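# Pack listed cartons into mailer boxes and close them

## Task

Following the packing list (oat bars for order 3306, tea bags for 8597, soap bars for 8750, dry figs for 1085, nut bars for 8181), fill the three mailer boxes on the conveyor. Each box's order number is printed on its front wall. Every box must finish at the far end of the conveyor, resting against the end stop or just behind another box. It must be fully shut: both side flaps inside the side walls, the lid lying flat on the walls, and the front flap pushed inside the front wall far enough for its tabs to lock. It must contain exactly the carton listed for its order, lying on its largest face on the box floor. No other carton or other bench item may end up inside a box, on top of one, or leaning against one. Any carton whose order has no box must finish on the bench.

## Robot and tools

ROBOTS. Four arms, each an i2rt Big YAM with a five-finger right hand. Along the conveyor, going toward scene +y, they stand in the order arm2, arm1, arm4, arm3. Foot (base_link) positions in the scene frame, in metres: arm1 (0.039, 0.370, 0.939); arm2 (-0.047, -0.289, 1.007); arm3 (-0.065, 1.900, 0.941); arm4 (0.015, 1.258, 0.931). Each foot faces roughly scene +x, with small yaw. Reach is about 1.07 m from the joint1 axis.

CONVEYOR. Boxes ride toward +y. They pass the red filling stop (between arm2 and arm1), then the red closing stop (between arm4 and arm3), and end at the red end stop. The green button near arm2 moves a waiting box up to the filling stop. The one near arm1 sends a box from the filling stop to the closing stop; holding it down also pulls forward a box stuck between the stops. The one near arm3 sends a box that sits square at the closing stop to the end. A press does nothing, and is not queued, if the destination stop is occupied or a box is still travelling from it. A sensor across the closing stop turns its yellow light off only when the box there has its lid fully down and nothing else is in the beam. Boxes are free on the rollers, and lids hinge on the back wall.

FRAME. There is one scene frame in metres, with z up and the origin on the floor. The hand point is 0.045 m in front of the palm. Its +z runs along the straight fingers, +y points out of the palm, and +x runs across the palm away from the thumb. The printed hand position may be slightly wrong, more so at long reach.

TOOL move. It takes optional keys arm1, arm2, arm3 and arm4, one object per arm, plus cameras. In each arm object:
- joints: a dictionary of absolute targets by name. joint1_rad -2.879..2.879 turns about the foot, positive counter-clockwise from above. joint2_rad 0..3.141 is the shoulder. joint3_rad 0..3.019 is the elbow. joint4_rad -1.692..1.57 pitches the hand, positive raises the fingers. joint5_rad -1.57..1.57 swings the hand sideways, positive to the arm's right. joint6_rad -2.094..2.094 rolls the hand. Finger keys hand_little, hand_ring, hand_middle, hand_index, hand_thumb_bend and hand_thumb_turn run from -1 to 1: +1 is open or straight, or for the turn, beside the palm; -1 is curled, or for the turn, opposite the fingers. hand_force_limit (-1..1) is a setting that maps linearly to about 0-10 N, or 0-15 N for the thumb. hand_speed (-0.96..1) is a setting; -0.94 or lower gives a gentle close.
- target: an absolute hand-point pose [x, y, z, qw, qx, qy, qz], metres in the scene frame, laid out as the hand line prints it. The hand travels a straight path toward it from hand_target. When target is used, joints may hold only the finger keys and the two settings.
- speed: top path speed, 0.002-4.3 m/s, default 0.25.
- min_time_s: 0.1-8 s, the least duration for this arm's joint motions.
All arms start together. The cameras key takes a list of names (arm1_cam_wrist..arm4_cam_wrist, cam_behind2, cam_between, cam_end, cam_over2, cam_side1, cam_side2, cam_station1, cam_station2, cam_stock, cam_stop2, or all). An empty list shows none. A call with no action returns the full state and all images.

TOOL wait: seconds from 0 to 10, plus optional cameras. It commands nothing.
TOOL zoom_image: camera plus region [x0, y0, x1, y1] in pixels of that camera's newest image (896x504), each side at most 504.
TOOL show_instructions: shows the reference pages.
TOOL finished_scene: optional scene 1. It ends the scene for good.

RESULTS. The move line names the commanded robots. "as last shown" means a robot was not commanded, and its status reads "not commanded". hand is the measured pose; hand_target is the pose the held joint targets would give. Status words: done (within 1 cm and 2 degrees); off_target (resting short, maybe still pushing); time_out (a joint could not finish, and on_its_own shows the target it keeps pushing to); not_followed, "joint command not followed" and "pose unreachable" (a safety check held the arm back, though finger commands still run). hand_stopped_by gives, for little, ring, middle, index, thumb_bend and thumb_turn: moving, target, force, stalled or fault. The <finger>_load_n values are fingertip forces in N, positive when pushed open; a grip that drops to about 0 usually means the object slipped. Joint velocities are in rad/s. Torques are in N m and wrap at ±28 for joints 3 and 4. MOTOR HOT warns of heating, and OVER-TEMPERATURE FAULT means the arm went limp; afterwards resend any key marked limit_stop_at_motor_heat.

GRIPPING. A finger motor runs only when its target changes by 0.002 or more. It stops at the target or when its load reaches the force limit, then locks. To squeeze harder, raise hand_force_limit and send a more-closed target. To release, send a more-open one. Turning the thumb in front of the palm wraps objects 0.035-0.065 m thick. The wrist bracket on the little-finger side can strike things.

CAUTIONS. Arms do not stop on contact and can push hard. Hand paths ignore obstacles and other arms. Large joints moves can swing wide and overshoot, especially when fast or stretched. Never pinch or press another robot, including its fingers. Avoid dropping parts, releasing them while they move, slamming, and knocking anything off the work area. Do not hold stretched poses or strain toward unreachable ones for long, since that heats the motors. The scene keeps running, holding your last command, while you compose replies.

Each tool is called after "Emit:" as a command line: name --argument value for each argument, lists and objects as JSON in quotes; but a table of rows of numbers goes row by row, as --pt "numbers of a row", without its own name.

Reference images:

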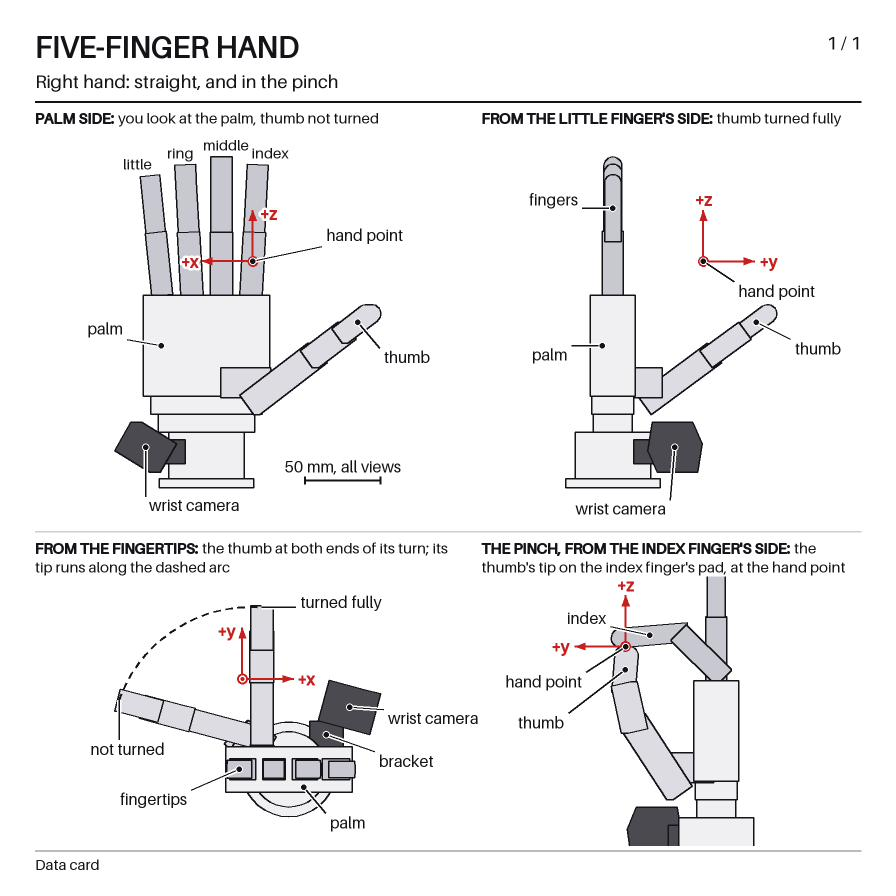

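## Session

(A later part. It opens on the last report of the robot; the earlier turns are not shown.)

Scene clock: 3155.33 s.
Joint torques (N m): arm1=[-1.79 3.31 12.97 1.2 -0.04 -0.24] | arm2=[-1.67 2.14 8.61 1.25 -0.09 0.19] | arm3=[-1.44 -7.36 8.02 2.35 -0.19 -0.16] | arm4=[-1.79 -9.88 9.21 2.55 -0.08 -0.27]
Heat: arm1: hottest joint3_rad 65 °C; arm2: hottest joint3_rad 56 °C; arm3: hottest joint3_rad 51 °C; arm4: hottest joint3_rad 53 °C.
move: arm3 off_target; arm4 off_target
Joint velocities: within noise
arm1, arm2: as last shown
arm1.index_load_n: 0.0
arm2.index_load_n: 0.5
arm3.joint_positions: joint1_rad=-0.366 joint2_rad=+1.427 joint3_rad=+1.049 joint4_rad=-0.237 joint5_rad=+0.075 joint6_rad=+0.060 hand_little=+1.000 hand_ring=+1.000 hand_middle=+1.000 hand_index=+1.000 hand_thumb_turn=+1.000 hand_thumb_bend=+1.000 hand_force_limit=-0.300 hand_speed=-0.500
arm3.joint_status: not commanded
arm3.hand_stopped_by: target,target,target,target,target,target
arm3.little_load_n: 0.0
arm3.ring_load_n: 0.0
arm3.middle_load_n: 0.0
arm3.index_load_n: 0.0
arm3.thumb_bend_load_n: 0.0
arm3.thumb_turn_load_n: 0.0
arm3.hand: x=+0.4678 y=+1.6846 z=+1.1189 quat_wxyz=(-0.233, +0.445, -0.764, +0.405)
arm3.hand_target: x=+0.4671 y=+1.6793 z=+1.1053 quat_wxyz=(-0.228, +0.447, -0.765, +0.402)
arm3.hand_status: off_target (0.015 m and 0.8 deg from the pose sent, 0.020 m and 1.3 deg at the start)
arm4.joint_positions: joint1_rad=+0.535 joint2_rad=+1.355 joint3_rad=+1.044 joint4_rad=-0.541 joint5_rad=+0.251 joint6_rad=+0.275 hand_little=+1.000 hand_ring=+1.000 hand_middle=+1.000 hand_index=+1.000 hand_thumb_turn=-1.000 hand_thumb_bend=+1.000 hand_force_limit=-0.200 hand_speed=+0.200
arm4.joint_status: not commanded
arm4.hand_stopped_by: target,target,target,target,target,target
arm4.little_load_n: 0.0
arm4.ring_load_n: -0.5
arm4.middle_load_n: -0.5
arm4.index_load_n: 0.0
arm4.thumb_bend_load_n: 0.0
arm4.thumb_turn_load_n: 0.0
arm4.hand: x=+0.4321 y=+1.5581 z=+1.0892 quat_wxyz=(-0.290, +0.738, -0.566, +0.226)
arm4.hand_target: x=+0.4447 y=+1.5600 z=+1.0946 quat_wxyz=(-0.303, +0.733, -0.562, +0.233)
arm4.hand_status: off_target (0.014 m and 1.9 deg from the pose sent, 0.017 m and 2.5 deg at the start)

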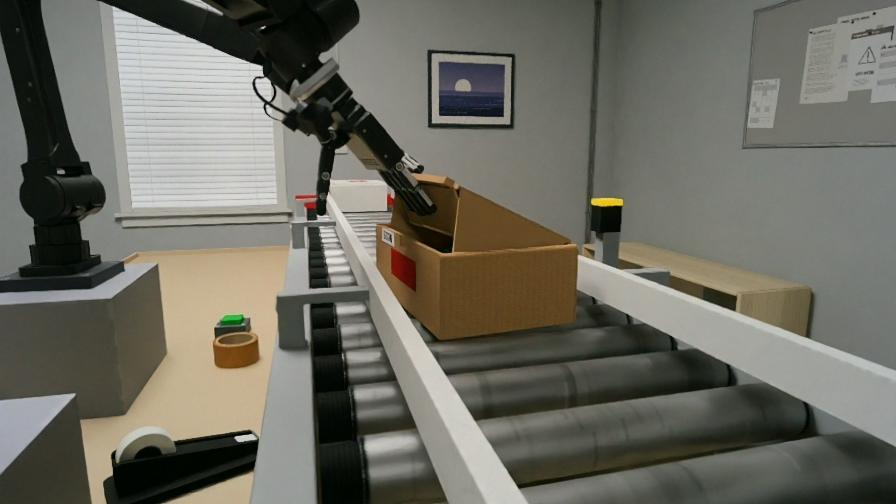

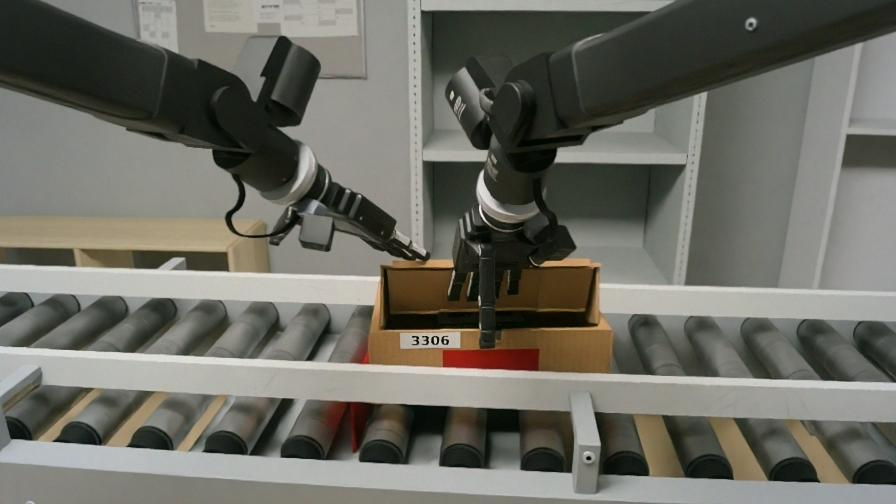

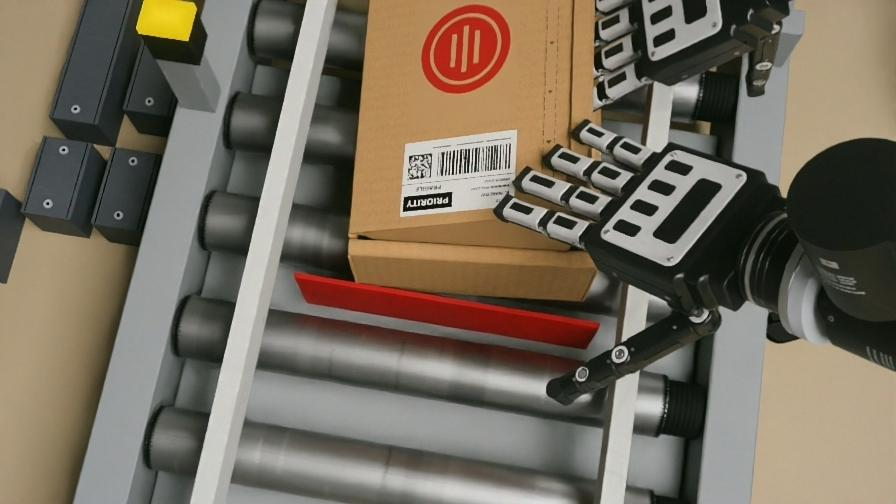

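Emit:
move --cameras '["cam_side2", "cam_station2", "cam_stop2"]' --arm3 '{"target": [0.465, 1.68, 1.08, 0.2309, -0.4435, 0.7681, -0.3999], "speed": 0.05}' --arm4 '{"target": [0.442, 1.56, 1.085, 0.3036, -0.7329, 0.5624, -0.233], "speed": 0.03}'

Emit:
zoom_image --camera "cam_side2" --region '[330, 80, 580, 280]'

Emit:
zoom_image --camera "cam_station2" --region '[340, 200, 640, 400]'

Scene clock: 3160.60 s.
Joint torques (N m): arm1=[-1.73 3.31 12.96 1.2 -0.04 -0.24] | arm2=[-1.67 2.14 8.62 1.26 -0.08 0.19] | arm3=[-1.49 -6.53 7.6 2.26 -0.23 -0.05] | arm4=[-1.49 -10.46 9.24 2.51 0.04 -0.23]
Heat: arm1: hottest joint3_rad 65 °C; arm2: hottest joint3_rad 56 °C; arm3: hottest joint3_rad 51 °C; arm4: hottest joint3_rad 53 °C.
move: arm3 off_target; arm4 off_target
Joint velocities: within noise
arm1, arm2: as last shown
arm2.index_load_n: 0.0
arm3.joint_positions: joint1_rad=-0.368 joint2_rad=+1.436 joint3_rad=+1.002 joint4_rad=-0.164 joint5_rad=+0.083 joint6_rad=+0.060 hand_little=+1.000 hand_ring=+1.000 hand_middle=+1.000 hand_index=+1.000 hand_thumb_turn=+1.000 hand_thumb_bend=+1.000 hand_force_limit=-0.300 hand_speed=-0.500
arm3.joint_status: not commanded
arm3.hand_stopped_by: target,target,target,target,target,target
arm3.little_load_n: 0.0
arm3.ring_load_n: 0.0
arm3.middle_load_n: 0.0
arm3.index_load_n: 0.0
arm3.thumb_bend_load_n: 0.0
arm3.thumb_turn_load_n: 0.0
arm3.hand: x=+0.4656 y=+1.6828 z=+1.1019 quat_wxyz=(-0.234, +0.441, -0.762, +0.413)
arm3.hand_target: x=+0.4630 y=+1.6790 z=+1.0801 quat_wxyz=(-0.227, +0.441, -0.769, +0.402)
arm3.hand_status: off_target (0.022 m and 1.7 deg from the pose sent, 0.039 m and 0.8 deg at the start)
arm4.joint_positions: joint1_rad=+0.535 joint2_rad=+1.363 joint3_rad=+1.018 joint4_rad=-0.515 joint5_rad=+0.251 joint6_rad=+0.275 hand_little=+1.000 hand_ring=+1.000 hand_middle=+1.000 hand_index=+1.000 hand_thumb_turn=-1.000 hand_thumb_bend=+1.000 hand_force_limit=-0.200 hand_speed=+0.200
arm4.joint_status: not commanded
arm4.hand_stopped_by: target,target,target,target,target,target
arm4.little_load_n: 0.0
arm4.ring_load_n: -1.0
arm4.middle_load_n: -0.5
arm4.index_load_n: 0.0
arm4.thumb_bend_load_n: 0.0
arm4.thumb_turn_load_n: 0.0
arm4.hand: x=+0.4297 y=+1.5563 z=+1.0760 quat_wxyz=(-0.286, +0.739, -0.566, +0.225)
arm4.hand_target: x=+0.4419 y=+1.5598 z=+1.0856 quat_wxyz=(-0.304, +0.733, -0.562, +0.233)
arm4.hand_status: off_target (0.016 m and 2.3 deg from the pose sent, 0.011 m and 1.9 deg at the start)

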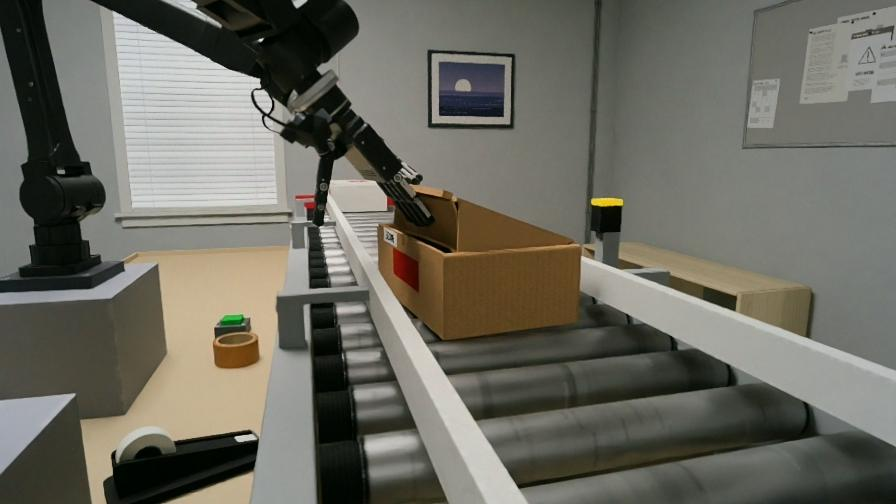

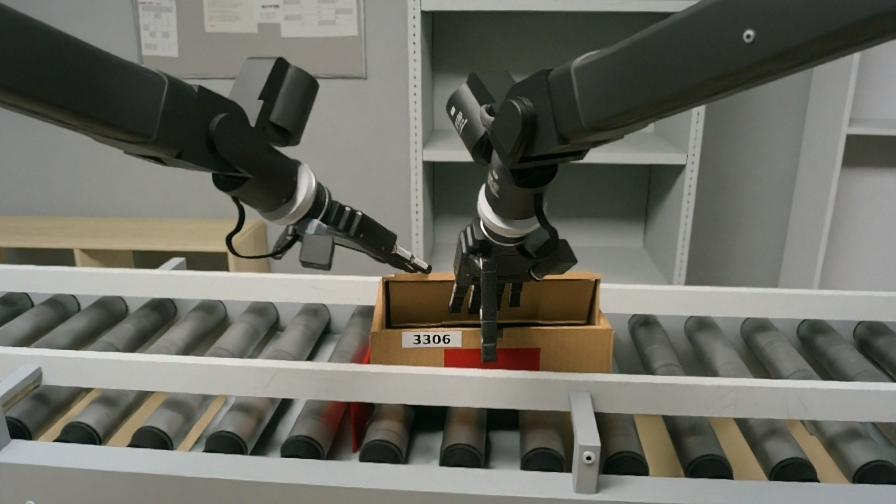

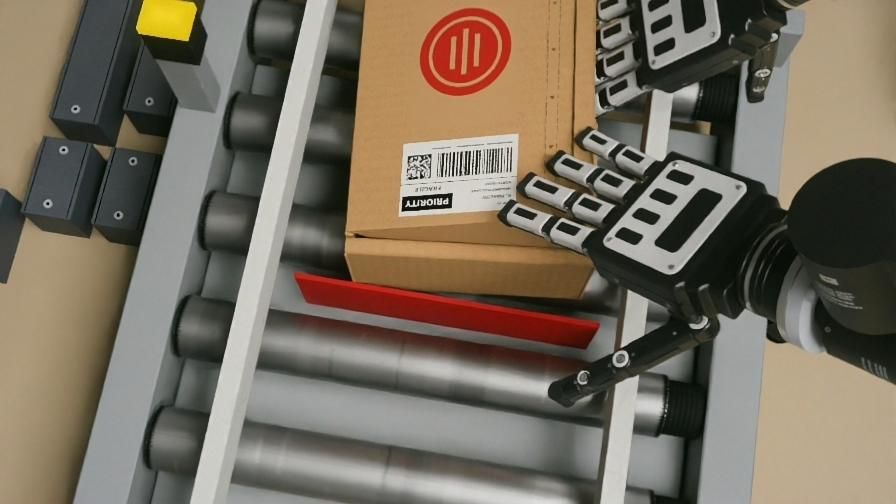

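Scaled by 2.016 from the camera's image (finer frame: 1280x720).

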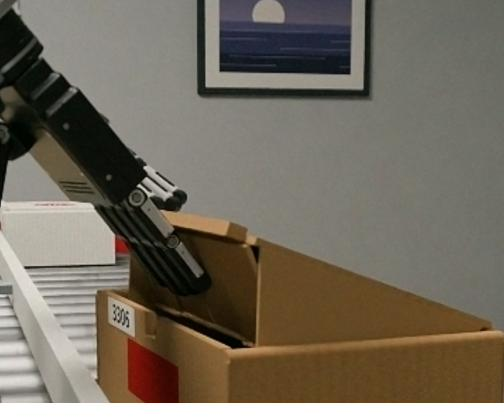

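Scaled by 1.680 from the camera's image (finer frame: 1280x720).

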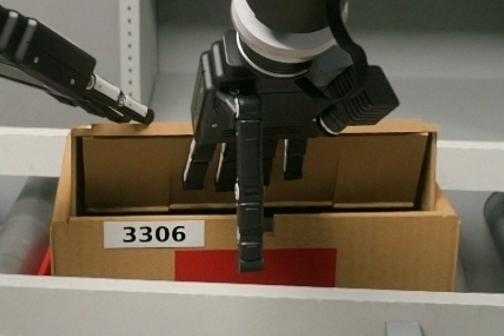

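Emit:
move --cameras '["cam_side2", "cam_station2"]' --arm3 '{"target": [0.463, 1.68, 1.06, 0.2309, -0.4435, 0.7681, -0.3999], "speed": 0.05}' --arm4 '{"target": [0.432, 1.56, 1.088, 0.3036, -0.7329, 0.5624, -0.233], "speed": 0.03}'

Emit:
zoom_image --camera "cam_side2" --region '[330, 80, 580, 280]'

Emit:
zoom_image --camera "cam_station2" --region '[340, 200, 640, 400]'

Scene clock: 3167.10 s.
Joint torques (N m): arm1=[-1.73 3.31 12.97 1.21 -0.04 -0.24] | arm2=[-1.61 2.08 8.62 1.26 -0.09 0.2] | arm3=[-1.26 -6.36 7.35 2.19 -0.45 -0.06] | arm4=[-0.56 -12.28 9.4 2.02 0.34 -0.11]
Heat: arm1: hottest joint3_rad 65 °C; arm2: hottest joint3_rad 56 °C; arm3: hottest joint3_rad 50 °C; arm4: hottest joint3_rad 52 °C.
move: arm3 off_target; arm4 off_target
Joint velocities: within noise
arm1, arm2: as last shown
arm1.thumb_bend_load_n: 0.5
arm3.joint_positions: joint1_rad=-0.372 joint2_rad=+1.455 joint3_rad=+0.968 joint4_rad=-0.104 joint5_rad=+0.077 joint6_rad=+0.060 hand_little=+1.000 hand_ring=+1.000 hand_middle=+1.000 hand_index=+1.000 hand_thumb_turn=+1.000 hand_thumb_bend=+1.000 hand_force_limit=-0.300 hand_speed=-0.500
arm3.joint_status: not commanded
arm3.hand_stopped_by: target,target,target,target,target,target
arm3.little_load_n: 0.5
arm3.ring_load_n: 0.0
arm3.middle_load_n: 0.0
arm3.index_load_n: 0.0
arm3.thumb_bend_load_n: 0.0
arm3.thumb_turn_load_n: 0.0
arm3.hand: x=+0.4649 y=+1.6813 z=+1.0853 quat_wxyz=(-0.237, +0.439, -0.761, +0.414)
arm3.hand_target: x=+0.4619 y=+1.6810 z=+1.0618 quat_wxyz=(-0.232, +0.444, -0.768, +0.400)
arm3.hand_status: off_target (0.025 m and 2.1 deg from the pose sent, 0.042 m and 1.7 deg at the start)
arm4.joint_positions: joint1_rad=+0.535 joint2_rad=+1.363 joint3_rad=+0.999 joint4_rad=-0.515 joint5_rad=+0.251 joint6_rad=+0.275 hand_little=+1.000 hand_ring=+1.000 hand_middle=+1.000 hand_index=+1.000 hand_thumb_turn=-1.000 hand_thumb_bend=+1.000 hand_force_limit=-0.200 hand_speed=+0.200
arm4.joint_status: not commanded
arm4.hand_stopped_by: target,target,target,target,target,target
arm4.little_load_n: 0.0
arm4.ring_load_n: -1.0
arm4.middle_load_n: -1.0
arm4.index_load_n: 0.0
arm4.thumb_bend_load_n: 0.0
arm4.thumb_turn_load_n: 0.0
arm4.hand: x=+0.4242 y=+1.5522 z=+1.0668 quat_wxyz=(-0.278, +0.743, -0.567, +0.223)
arm4.hand_target: x=+0.4315 y=+1.5597 z=+1.0878 quat_wxyz=(-0.303, +0.733, -0.562, +0.233)
arm4.hand_status: off_target (0.024 m and 3.4 deg from the pose sent, 0.013 m and 2.3 deg at the start)

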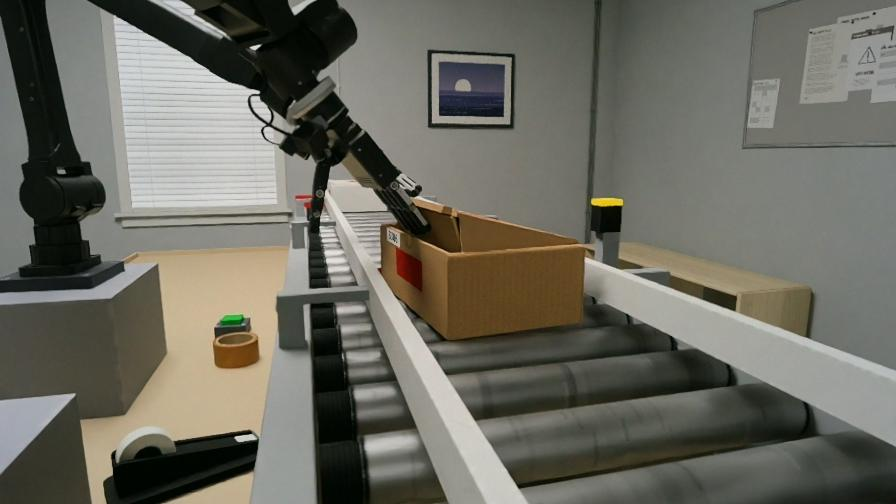

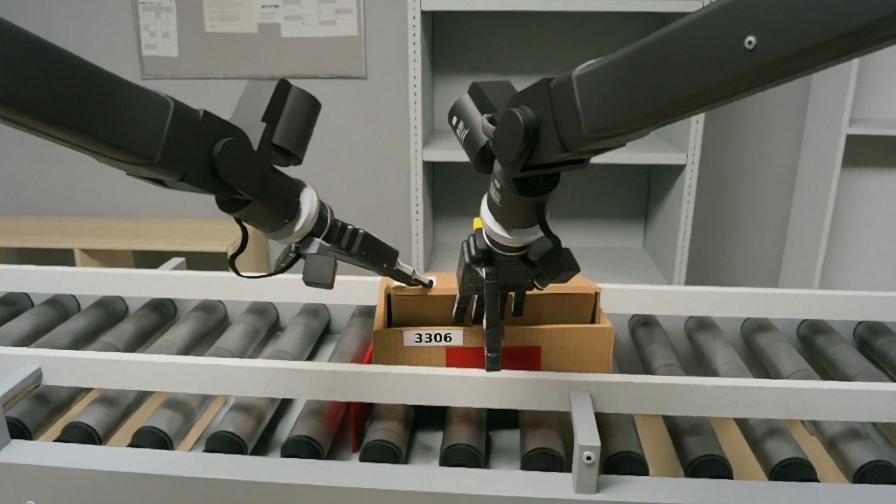

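Scaled by 2.016 from the camera's image (finer frame: 1280x720).

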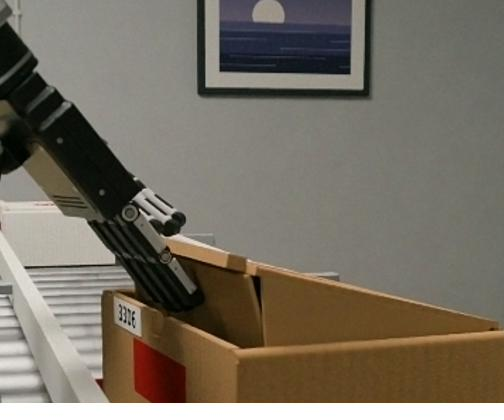

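Scaled by 1.680 from the camera's image (finer frame: 1280x720).

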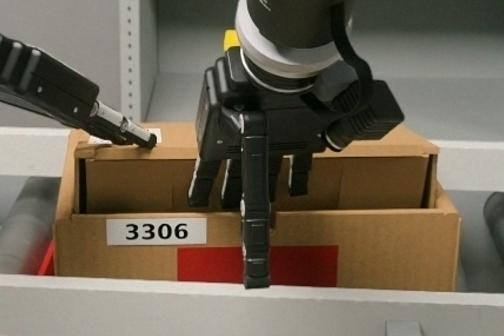

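Emit:
move --arm3 '{"target": [0.463, 1.68, 1.075, 0.2309, -0.4435, 0.7681, -0.3999], "speed": 0.05}' --arm4 '{"target": [0.395, 1.555, 1.11, 0.3036, -0.7329, 0.5624, -0.233], "speed": 0.06}'

Emit:
move --cameras '["cam_side2", "cam_station2"]' --arm4 '{"target": [0.34, 1.55, 1.15, 0.3036, -0.7329, 0.5624, -0.233], "speed": 0.1}'

Emit:
zoom_image --camera "cam_side2" --region '[330, 80, 580, 280]'

Emit:
zoom_image --camera "cam_station2" --region '[340, 200, 640, 400]'

Scene clock: 3175.80 s.
Joint torques (N m): arm1=[-1.73 3.31 12.96 1.2 -0.04 -0.24] | arm2=[-1.73 2.14 8.58 1.28 -0.09 0.2] | arm3=[-1.2 -7.65 9.25 0.68 -0.4 -0.06] | arm4=[-0.09 -10.58 9.2 0.61 0.28 0]
Heat: arm1: hottest joint3_rad 65 °C; arm2: hottest joint3_rad 56 °C; arm3: hottest joint3_rad 50 °C; arm4: hottest joint3_rad 52 °C.
move: arm3 done; arm4 off_target
Joint velocities: within noise
arm1, arm2: as last shown
arm1.thumb_bend_load_n: 0.0
arm3.joint_positions: joint1_rad=-0.374 joint2_rad=+1.456 joint3_rad=+0.968 joint4_rad=-0.104 joint5_rad=+0.075 joint6_rad=+0.060 hand_little=+1.000 hand_ring=+1.000 hand_middle=+1.000 hand_index=+1.000 hand_thumb_turn=+1.000 hand_thumb_bend=+1.000 hand_force_limit=-0.300 hand_speed=-0.500
arm3.joint_status: not commanded
arm3.hand_stopped_by: target,target,target,target,target,target
arm3.little_load_n: 0.0
arm3.ring_load_n: 0.0
arm3.middle_load_n: 0.0
arm3.index_load_n: 0.0
arm3.thumb_bend_load_n: 0.0
arm3.thumb_turn_load_n: 0.0
arm3.hand: x=+0.4647 y=+1.6807 z=+1.0844 quat_wxyz=(-0.237, +0.439, -0.761, +0.414)
arm3.hand_target: x=+0.4625 y=+1.6798 z=+1.0744 quat_wxyz=(-0.231, +0.443, -0.769, +0.400)
arm3.hand_status: done (0.010 m and 2.0 deg from the pose sent, 0.011 m and 2.1 deg at the start)
arm4.joint_positions: joint1_rad=+0.560 joint2_rad=+1.257 joint3_rad=+0.976 joint4_rad=-0.561 joint5_rad=+0.285 joint6_rad=+0.287 hand_little=+1.000 hand_ring=+1.000 hand_middle=+1.000 hand_index=+1.000 hand_thumb_turn=-1.000 hand_thumb_bend=+1.000 hand_force_limit=-0.200 hand_speed=+0.200
arm4.joint_status: not commanded
arm4.hand_stopped_by: target,target,target,target,target,target
arm4.little_load_n: 0.0
arm4.ring_load_n: 0.0
arm4.middle_load_n: 0.0
arm4.index_load_n: 0.0
arm4.thumb_bend_load_n: 0.0
arm4.thumb_turn_load_n: 0.0
arm4.hand: x=+0.4036 y=+1.5444 z=+1.0991 quat_wxyz=(-0.293, +0.735, -0.564, +0.237)
arm4.hand_target: x=+0.3998 y=+1.5488 z=+1.1097 quat_wxyz=(-0.301, +0.732, -0.563, +0.237)
arm4.hand_status: off_target (0.018 m and 1.3 deg from the pose sent, 0.052 m and 3.4 deg at the start)
pictures: none

Scene clock: 3177.27 s.
Joint torques (N m): arm1=[-1.73 3.31 12.97 1.21 -0.04 -0.24] | arm2=[-1.61 2.2 8.59 1.28 -0.09 0.2] | arm3=[-1.26 -7.59 9.26 0.66 -0.4 -0.06] | arm4=[-0.09 -8.29 9.74 0.62 0.31 0.03]
Heat: arm1: hottest joint3_rad 65 °C; arm2: hottest joint3_rad 56 °C; arm3: hottest joint3_rad 49 °C; arm4: hottest joint3_rad 51 °C.
move: arm4 off_target
Joint velocities: within noise
arm1, arm2, arm3: as last shown
arm1.index_load_n: -0.5
arm3.thumb_turn_load_n: -0.5
arm4.joint_positions: joint1_rad=+0.665 joint2_rad=+1.113 joint3_rad=+0.973 joint4_rad=-0.727 joint5_rad=+0.348 joint6_rad=+0.367 hand_little=+1.000 hand_ring=+1.000 hand_middle=+1.000 hand_index=+1.000 hand_thumb_turn=-1.000 hand_thumb_bend=+1.000 hand_force_limit=-0.200 hand_speed=+0.200
arm4.joint_status: not commanded
arm4.hand_stopped_by: target,target,target,target,target,target
arm4.little_load_n: 0.0
arm4.ring_load_n: -0.5
arm4.middle_load_n: 0.0
arm4.index_load_n: 0.0
arm4.thumb_bend_load_n: 0.0
arm4.thumb_turn_load_n: 0.0
arm4.hand: x=+0.3443 y=+1.5459 z=+1.1390 quat_wxyz=(-0.294, +0.736, -0.562, +0.235)
arm4.hand_target: x=+0.3411 y=+1.5503 z=+1.1497 quat_wxyz=(-0.303, +0.733, -0.562, +0.234)
arm4.hand_status: off_target (0.012 m and 1.1 deg from the pose sent, 0.082 m and 1.3 deg at the start)

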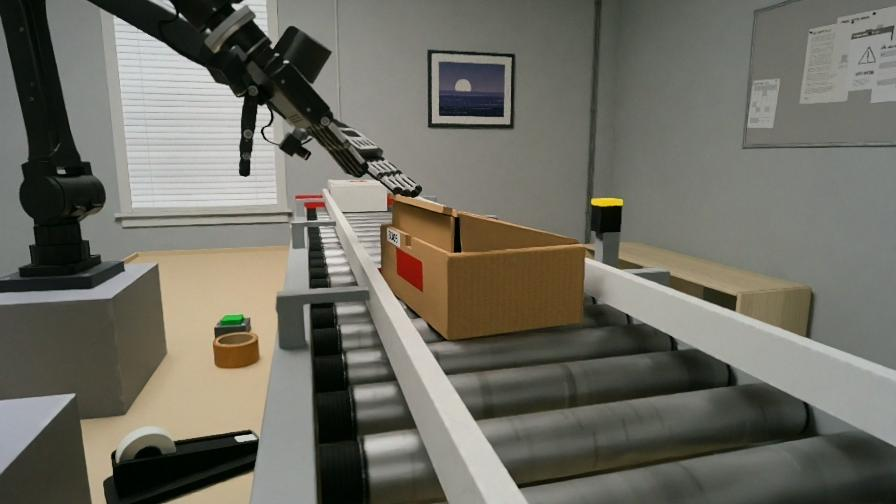

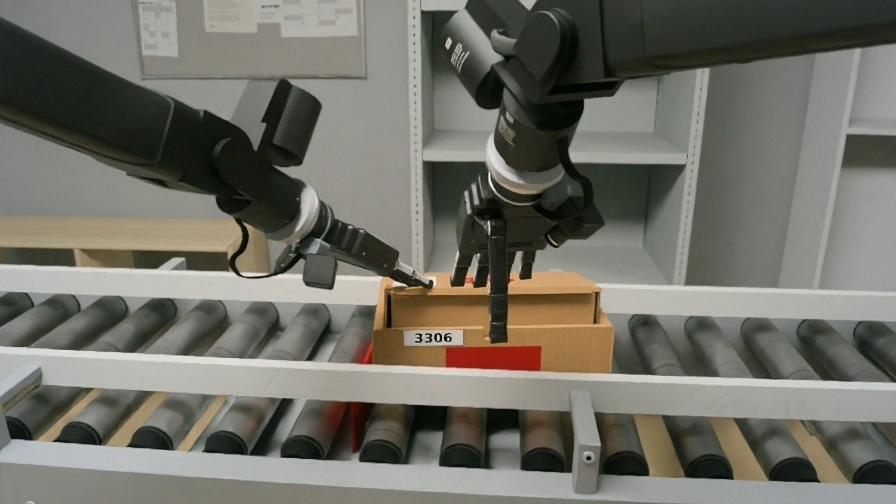

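Scaled by 2.016 from the camera's image (finer frame: 1280x720).

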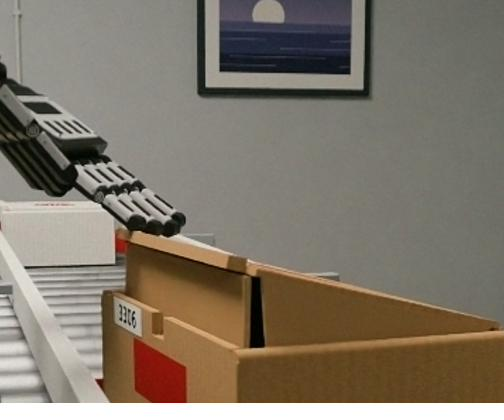

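Scaled by 1.680 from the camera's image (finer frame: 1280x720).

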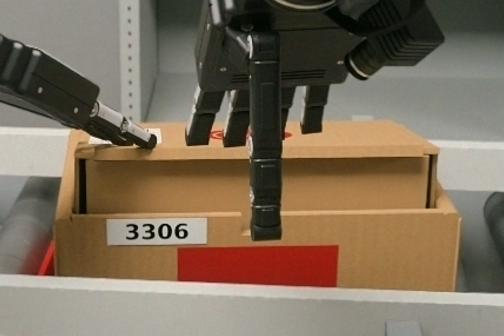

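Emit:
move --arm3 '{"target": [0.452, 1.655, 1.115, 0.2309, -0.4435, 0.7681, -0.3999], "speed": 0.08}' --arm4 '{"target": [0.35, 1.485, 1.2, 0.3036, -0.7329, 0.5624, -0.233], "speed": 0.15, "joints": {"hand_thumb_turn": 0.3}}'

Emit:
move --cameras '["cam_side2", "cam_station2", "cam_stop2"]' --arm4 '{"target": [0.43, 1.485, 1.16, 0.3036, -0.7329, 0.5624, -0.233], "speed": 0.15}' --arm3 '{"target": [0.452, 1.65, 1.085, 0.2309, -0.4435, 0.7681, -0.3999], "speed": 0.06}'

Emit:
zoom_image --camera "cam_side2" --region '[330, 80, 580, 280]'

Emit:
zoom_image --camera "cam_station2" --region '[340, 200, 640, 400]'

Scene clock: 3187.93 s.
Joint torques (N m): arm1=[-1.73 3.31 12.96 1.2 -0.04 -0.24] | arm2=[-1.73 2.08 8.61 1.25 -0.09 0.2] | arm3=[-1.49 -9.82 12.62 0.84 -0.17 -0.18] | arm4=[-1.9 -6.59 12.7 0.66 -0.1 -0.25]
Heat: arm1: hottest joint3_rad 65 °C; arm2: hottest joint3_rad 56 °C; arm3: hottest joint3_rad 49 °C; arm4: hottest joint3_rad 51 °C.
move: arm3 off_target; arm4 off_target
Joint velocities: within noise
arm1, arm2: as last shown
arm1.index_load_n: 0.0
arm3.joint_positions: joint1_rad=-0.431 joint2_rad=+1.444 joint3_rad=+0.996 joint4_rad=-0.220 joint5_rad=+0.006 joint6_rad=+0.050 hand_little=+1.000 hand_ring=+1.000 hand_middle=+1.000 hand_index=+1.000 hand_thumb_turn=+1.000 hand_thumb_bend=+1.000 hand_force_limit=-0.300 hand_speed=-0.500
arm3.joint_status: not commanded
arm3.hand_stopped_by: target,target,target,target,target,target
arm3.little_load_n: 0.0
arm3.ring_load_n: 0.0
arm3.middle_load_n: 0.0
arm3.index_load_n: 0.0
arm3.thumb_bend_load_n: 0.0
arm3.thumb_turn_load_n: 0.0
arm3.hand: x=+0.4437 y=+1.6695 z=+1.0851 quat_wxyz=(-0.231, +0.445, -0.779, +0.377)
arm3.hand_target: x=+0.4532 y=+1.6588 z=+1.1155 quat_wxyz=(-0.239, +0.441, -0.770, +0.395)
arm3.hand_status: off_target (0.034 m and 2.9 deg from the pose sent, 0.042 m and 2.0 deg at the start)
arm4.joint_positions: joint1_rad=+0.532 joint2_rad=+1.001 joint3_rad=+0.986 joint4_rad=-0.848 joint5_rad=+0.234 joint6_rad=+0.273 hand_little=+1.000 hand_ring=+1.000 hand_middle=+1.000 hand_index=+1.000 hand_thumb_turn=+0.300 hand_thumb_bend=+1.000 hand_force_limit=-0.200 hand_speed=+0.200
arm4.joint_status: all done
arm4.hand_stopped_by: target,target,target,target,target,target
arm4.little_load_n: 0.0
arm4.ring_load_n: 0.0
arm4.middle_load_n: 0.0
arm4.index_load_n: 0.0
arm4.thumb_bend_load_n: 0.0
arm4.thumb_turn_load_n: 0.0
arm4.hand: x=+0.3365 y=+1.4913 z=+1.1700 quat_wxyz=(-0.287, +0.742, -0.565, +0.218)
arm4.hand_target: x=+0.3457 y=+1.4914 z=+1.2008 quat_wxyz=(-0.309, +0.733, -0.562, +0.228)
arm4.hand_status: off_target (0.034 m and 2.7 deg from the pose sent, 0.086 m and 1.1 deg at the start)
pictures: none

Scene clock: 3189.37 s.
Joint torques (N m): arm1=[-1.73 3.31 12.96 1.2 -0.04 -0.24] | arm2=[-1.79 2.08 8.64 1.28 -0.09 0.2] | arm3=[-1.49 -8.12 9.13 2.58 0.01 -0.19] | arm4=[-1.79 -7.77 12.48 2.13 -0.11 -0.22]
Heat: arm1: hottest joint3_rad 65 °C; arm2: hottest joint3_rad 56 °C; arm3: hottest joint3_rad 49 °C; arm4: hottest joint3_rad 51 °C.
move: arm3 off_target; arm4 off_target
Joint velocities: within noise
arm1.joint_positions: joint1_rad=+0.332 joint2_rad=+0.564 joint3_rad=+1.375 joint4_rad=-1.366 joint5_rad=+0.004 joint6_rad=-0.964 hand_little=+1.000 hand_ring=+1.000 hand_middle=+1.000 hand_index=+1.000 hand_thumb_turn=+1.000 hand_thumb_bend=+1.000 hand_force_limit=+0.000 hand_speed=-0.800
arm1.joint_status: not commanded
arm1.hand_stopped_by: target,target,target,target,target,target
arm1.little_load_n: -0.5
arm1.ring_load_n: 0.0
arm1.middle_load_n: 0.0
arm1.index_load_n: 0.0
arm1.thumb_bend_load_n: 0.0
arm1.thumb_turn_load_n: 0.0
arm1.hand: x=+0.2246 y=+0.4262 z=+1.4170 quat_wxyz=(-0.242, +0.868, -0.069, +0.428)
arm1.hand_target: x=+0.2222 y=+0.4210 z=+1.4371 quat_wxyz=(-0.242, +0.861, -0.067, +0.443)
arm1.hand_status: not commanded
arm2: as last shown
arm3.joint_positions: joint1_rad=-0.442 joint2_rad=+1.459 joint3_rad=+0.996 joint4_rad=-0.184 joint5_rad=+0.006 joint6_rad=+0.031 hand_little=+1.000 hand_ring=+1.000 hand_middle=+1.000 hand_index=+1.000 hand_thumb_turn=+1.000 hand_thumb_bend=+1.000 hand_force_limit=-0.300 hand_speed=-0.500
arm3.joint_status: not commanded
arm3.hand_stopped_by: target,target,target,target,target,target
arm3.little_load_n: 0.0
arm3.ring_load_n: 0.0
arm3.middle_load_n: 0.0
arm3.index_load_n: 0.0
arm3.thumb_bend_load_n: -0.5
arm3.thumb_turn_load_n: 0.0
arm3.hand: x=+0.4472 y=+1.6595 z=+1.0830 quat_wxyz=(-0.230, +0.445, -0.773, +0.388)
arm3.hand_target: x=+0.4516 y=+1.6496 z=+1.0850 quat_wxyz=(-0.231, +0.443, -0.768, +0.400)
arm3.hand_status: off_target (0.011 m and 1.5 deg from the pose sent, 0.021 m and 2.9 deg at the start)
arm4.joint_positions: joint1_rad=+0.395 joint2_rad=+1.174 joint3_rad=+1.009 joint4_rad=-0.703 joint5_rad=+0.152 joint6_rad=+0.172 hand_little=+1.000 hand_ring=+1.000 hand_middle=+1.000 hand_index=+1.000 hand_thumb_turn=+0.300 hand_thumb_bend=+1.000 hand_force_limit=-0.200 hand_speed=+0.200
arm4.joint_status: not commanded
arm4.hand_stopped_by: target,target,target,target,target,target
arm4.little_load_n: 0.0
arm4.ring_load_n: 0.0
arm4.middle_load_n: 0.0
arm4.index_load_n: 0.0
arm4.thumb_bend_load_n: 0.0
arm4.thumb_turn_load_n: 0.0
arm4.hand: x=+0.4065 y=+1.4801 z=+1.1307 quat_wxyz=(-0.276, +0.744, -0.569, +0.216)
arm4.hand_target: x=+0.4279 y=+1.4853 z=+1.1594 quat_wxyz=(-0.304, +0.733, -0.563, +0.232)
arm4.hand_status: off_target (0.038 m and 4.0 deg from the pose sent, 0.094 m and 2.7 deg at the start)

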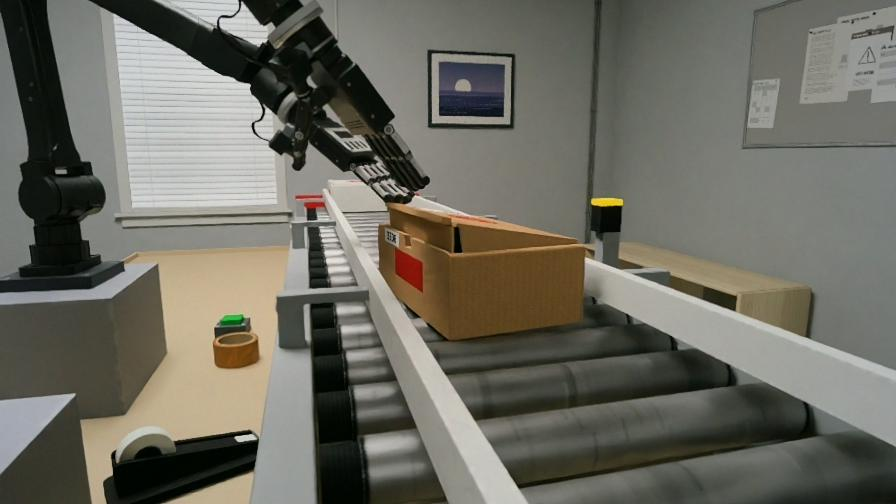

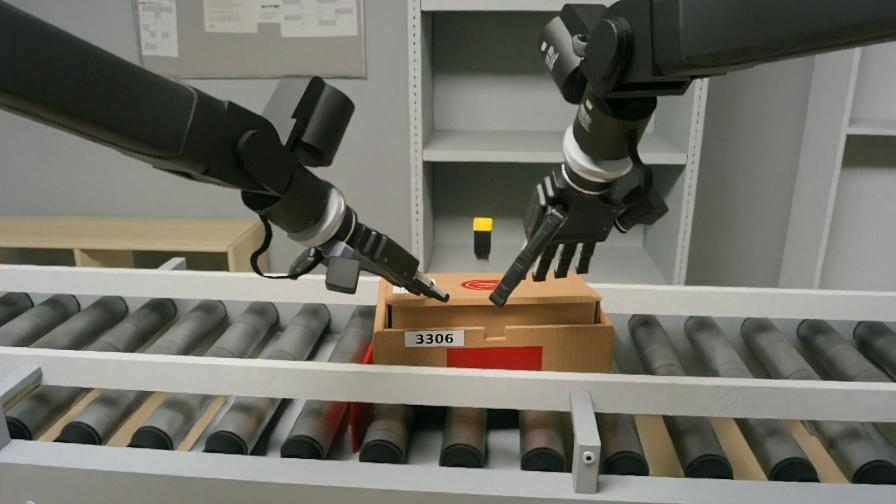

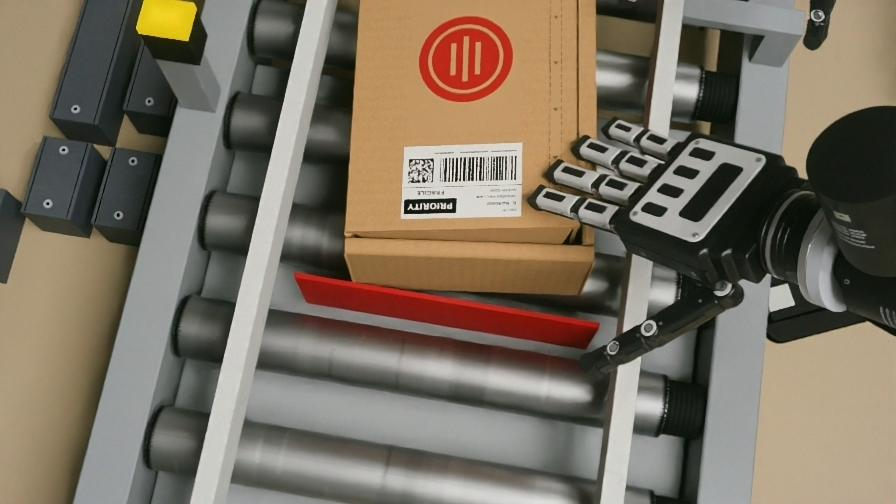

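Scaled by 2.016 from the camera's image (finer frame: 1280x720).

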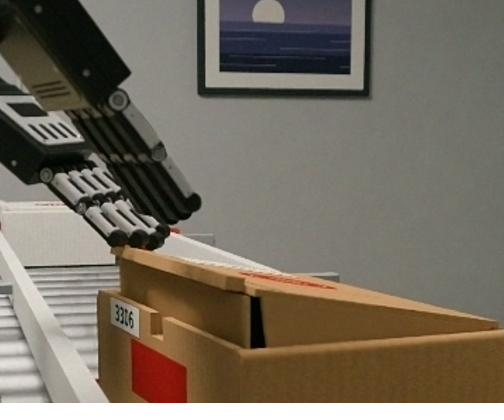

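Scaled by 1.680 from the camera's image (finer frame: 1280x720).

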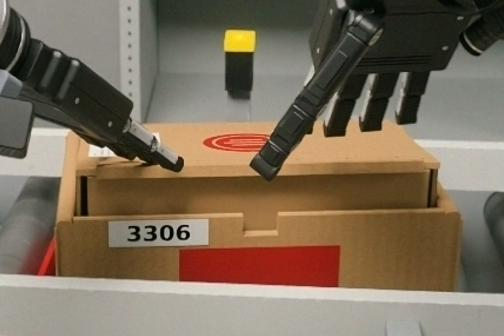

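Emit:
move --arm4 '{"target": [0.435, 1.485, 1.11, 0.3036, -0.7329, 0.5624, -0.233], "speed": 0.08}' --arm3 '{"target": [0.45, 1.645, 1.07, 0.2309, -0.4435, 0.7681, -0.3999], "speed": 0.05}'

Emit:
move --cameras '["cam_side2", "cam_station2"]' --arm4 '{"target": [0.435, 1.485, 1.075, 0.3036, -0.7329, 0.5624, -0.233], "speed": 0.06}' --arm3 '{"target": [0.45, 1.645, 1.045, 0.2309, -0.4435, 0.7681, -0.3999], "speed": 0.05}'

Emit:
zoom_image --camera "cam_side2" --region '[330, 80, 580, 280]'

Emit:
zoom_image --camera "cam_station2" --region '[340, 200, 640, 400]'

Scene clock: 3195.67 s.
Joint torques (N m): arm1=[-1.73 3.25 12.97 1.2 -0.04 -0.24] | arm2=[-1.73 2.14 8.61 1.25 -0.09 0.2] | arm3=[-1.73 -7.88 7.9 2.5 -0.18 -0.18] | arm4=[-1.96 -8.35 9.26 2.22 -0.13 -0.25]
Heat: arm1: hottest joint3_rad 65 °C; arm2: hottest joint3_rad 56 °C; arm3: hottest joint3_rad 49 °C; arm4: hottest joint3_rad 51 °C.
move: arm3 off_target; arm4 off_target
Joint velocities: within noise
arm1: as last shown
arm1.little_load_n: 0.0
arm1.thumb_turn_load_n: 0.5
arm2.joint_positions: joint1_rad=+0.331 joint2_rad=+0.608 joint3_rad=+1.351 joint4_rad=-1.325 joint5_rad=-0.101 joint6_rad=-1.001 hand_little=+1.000 hand_ring=+1.000 hand_middle=+1.000 hand_index=+1.000 hand_thumb_turn=-1.000 hand_thumb_bend=+1.000 hand_force_limit=-0.300 hand_speed=-0.850
arm2.joint_status: not commanded
arm2.hand_stopped_by: target,target,target,target,target,target
arm2.little_load_n: 0.0
arm2.ring_load_n: 0.0
arm2.middle_load_n: 0.0
arm2.index_load_n: 0.0
arm2.thumb_bend_load_n: 0.0
arm2.thumb_turn_load_n: 0.0
arm2.hand: x=+0.1762 y=-0.2476 z=+1.4704 quat_wxyz=(-0.231, +0.872, -0.116, +0.416)
arm2.hand_target: x=+0.1713 y=-0.2494 z=+1.4815 quat_wxyz=(-0.235, +0.868, -0.124, +0.419)
arm2.hand_status: not commanded
arm3.joint_positions: joint1_rad=-0.449 joint2_rad=+1.473 joint3_rad=+0.988 joint4_rad=-0.138 joint5_rad=+0.002 joint6_rad=+0.024 hand_little=+1.000 hand_ring=+1.000 hand_middle=+1.000 hand_index=+1.000 hand_thumb_turn=+1.000 hand_thumb_bend=+1.000 hand_force_limit=-0.300 hand_speed=-0.500
arm3.joint_status: not commanded
arm3.hand_stopped_by: target,target,target,target,target,target
arm3.little_load_n: 0.0
arm3.ring_load_n: 0.0
arm3.middle_load_n: -0.5
arm3.index_load_n: 0.0
arm3.thumb_bend_load_n: 0.0
arm3.thumb_turn_load_n: -0.5
arm3.hand: x=+0.4511 y=+1.6528 z=+1.0797 quat_wxyz=(-0.235, +0.443, -0.768, +0.398)
arm3.hand_target: x=+0.4496 y=+1.6455 z=+1.0701 quat_wxyz=(-0.231, +0.444, -0.768, +0.400)
arm3.hand_status: off_target (0.013 m and 0.5 deg from the pose sent, 0.020 m and 1.5 deg at the start)
arm4.joint_positions: joint1_rad=+0.389 joint2_rad=+1.218 joint3_rad=+0.956 joint4_rad=-0.564 joint5_rad=+0.149 joint6_rad=+0.164 hand_little=+1.000 hand_ring=+1.000 hand_middle=+1.000 hand_index=+1.000 hand_thumb_turn=+0.300 hand_thumb_bend=+1.000 hand_force_limit=-0.200 hand_speed=+0.200
arm4.joint_status: not commanded
arm4.hand_stopped_by: target,target,target,target,target,target
arm4.little_load_n: 0.0
arm4.ring_load_n: 0.0
arm4.middle_load_n: 0.0
arm4.index_load_n: 0.0
arm4.thumb_bend_load_n: 0.0
arm4.thumb_turn_load_n: 0.0
arm4.hand: x=+0.4242 y=+1.4864 z=+1.1036 quat_wxyz=(-0.293, +0.738, -0.565, +0.225)
arm4.hand_target: x=+0.4346 y=+1.4846 z=+1.1098 quat_wxyz=(-0.303, +0.733, -0.562, +0.233)
arm4.hand_status: off_target (0.013 m and 1.7 deg from the pose sent, 0.036 m and 4.0 deg at the start)
pictures: none

Scene clock: 3196.87 s.
Joint torques (N m): arm1=[-1.67 3.31 12.96 1.21 -0.04 -0.24] | arm2=[-1.67 2.14 8.61 1.26 -0.09 0.2] | arm3=[-1.55 -8 7.66 2.52 -0.14 -0.16] | arm4=[-1.9 -8 8.73 2.18 -0.09 -0.23]
Heat: arm1: hottest joint3_rad 65 °C; arm2: hottest joint3_rad 56 °C; arm3: hottest joint3_rad 49 °C; arm4: hottest joint3_rad 50 °C.
move: arm3 off_target; arm4 done
Joint velocities: within noise
arm1, arm2: as last shown
arm1.thumb_turn_load_n: 0.0
arm2.thumb_turn_load_n: 0.5
arm3.joint_positions: joint1_rad=-0.451 joint2_rad=+1.510 joint3_rad=+0.953 joint4_rad=-0.069 joint5_rad=+0.003 joint6_rad=+0.024 hand_little=+1.000 hand_ring=+1.000 hand_middle=+1.000 hand_index=+1.000 hand_thumb_turn=+1.000 hand_thumb_bend=+1.000 hand_force_limit=-0.300 hand_speed=-0.500
arm3.joint_status: not commanded
arm3.hand_stopped_by: target,target,target,target,target,target
arm3.little_load_n: 0.0
arm3.ring_load_n: 0.0
arm3.middle_load_n: 0.0
arm3.index_load_n: 0.0
arm3.thumb_bend_load_n: 0.0
arm3.thumb_turn_load_n: 0.0
arm3.hand: x=+0.4506 y=+1.6515 z=+1.0539 quat_wxyz=(-0.233, +0.443, -0.769, +0.398)
arm3.hand_target: x=+0.4496 y=+1.6453 z=+1.0452 quat_wxyz=(-0.230, +0.443, -0.768, +0.400)
arm3.hand_status: off_target (0.011 m and 0.4 deg from the pose sent, 0.036 m and 0.5 deg at the start)
arm4.joint_positions: joint1_rad=+0.389 joint2_rad=+1.241 joint3_rad=+0.889 joint4_rad=-0.462 joint5_rad=+0.147 joint6_rad=+0.164 hand_little=+1.000 hand_ring=+1.000 hand_middle=+1.000 hand_index=+1.000 hand_thumb_turn=+0.300 hand_thumb_bend=+1.000 hand_force_limit=-0.200 hand_speed=+0.200
arm4.joint_status: not commanded
arm4.hand_stopped_by: target,target,target,target,target,target
arm4.little_load_n: 0.0
arm4.ring_load_n: 0.0
arm4.middle_load_n: 0.0
arm4.index_load_n: 0.0
arm4.thumb_bend_load_n: 0.0
arm4.thumb_turn_load_n: 0.0
arm4.hand: x=+0.4252 y=+1.4871 z=+1.0739 quat_wxyz=(-0.298, +0.736, -0.564, +0.227)
arm4.hand_target: x=+0.4342 y=+1.4848 z=+1.0749 quat_wxyz=(-0.304, +0.733, -0.562, +0.233)
arm4.hand_status: done (0.010 m and 1.0 deg from the pose sent, 0.031 m and 1.7 deg at the start)

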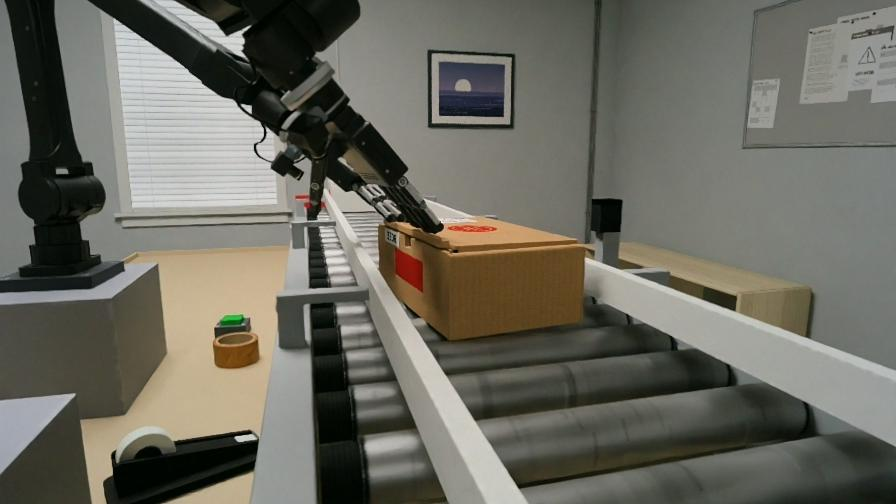

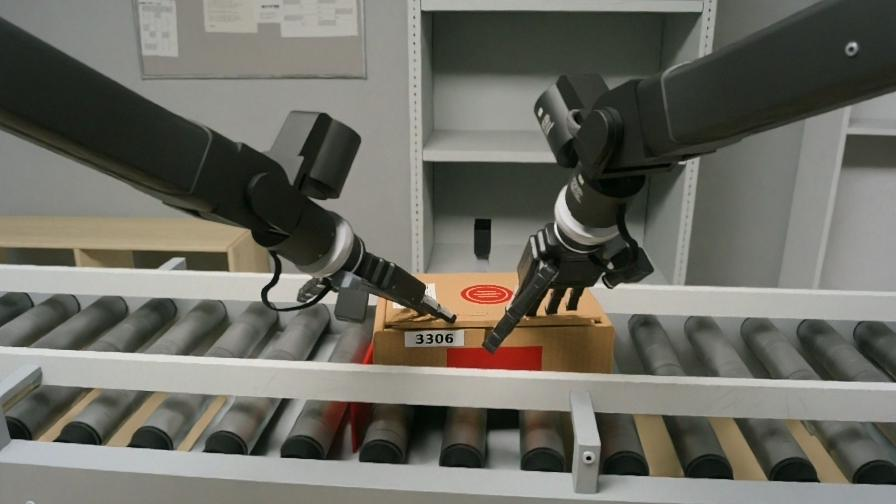

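Scaled by 2.016 from the camera's image (finer frame: 1280x720).

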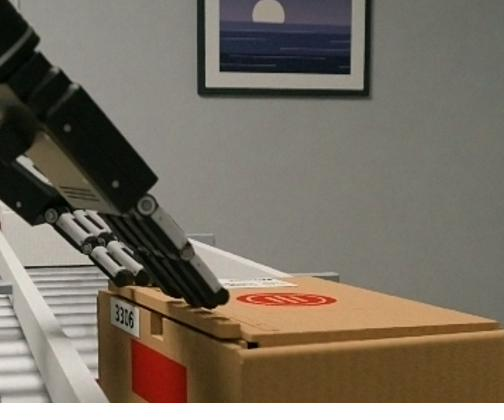

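Scaled by 1.680 from the camera's image (finer frame: 1280x720).

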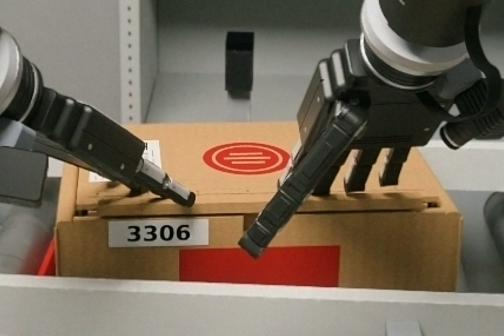

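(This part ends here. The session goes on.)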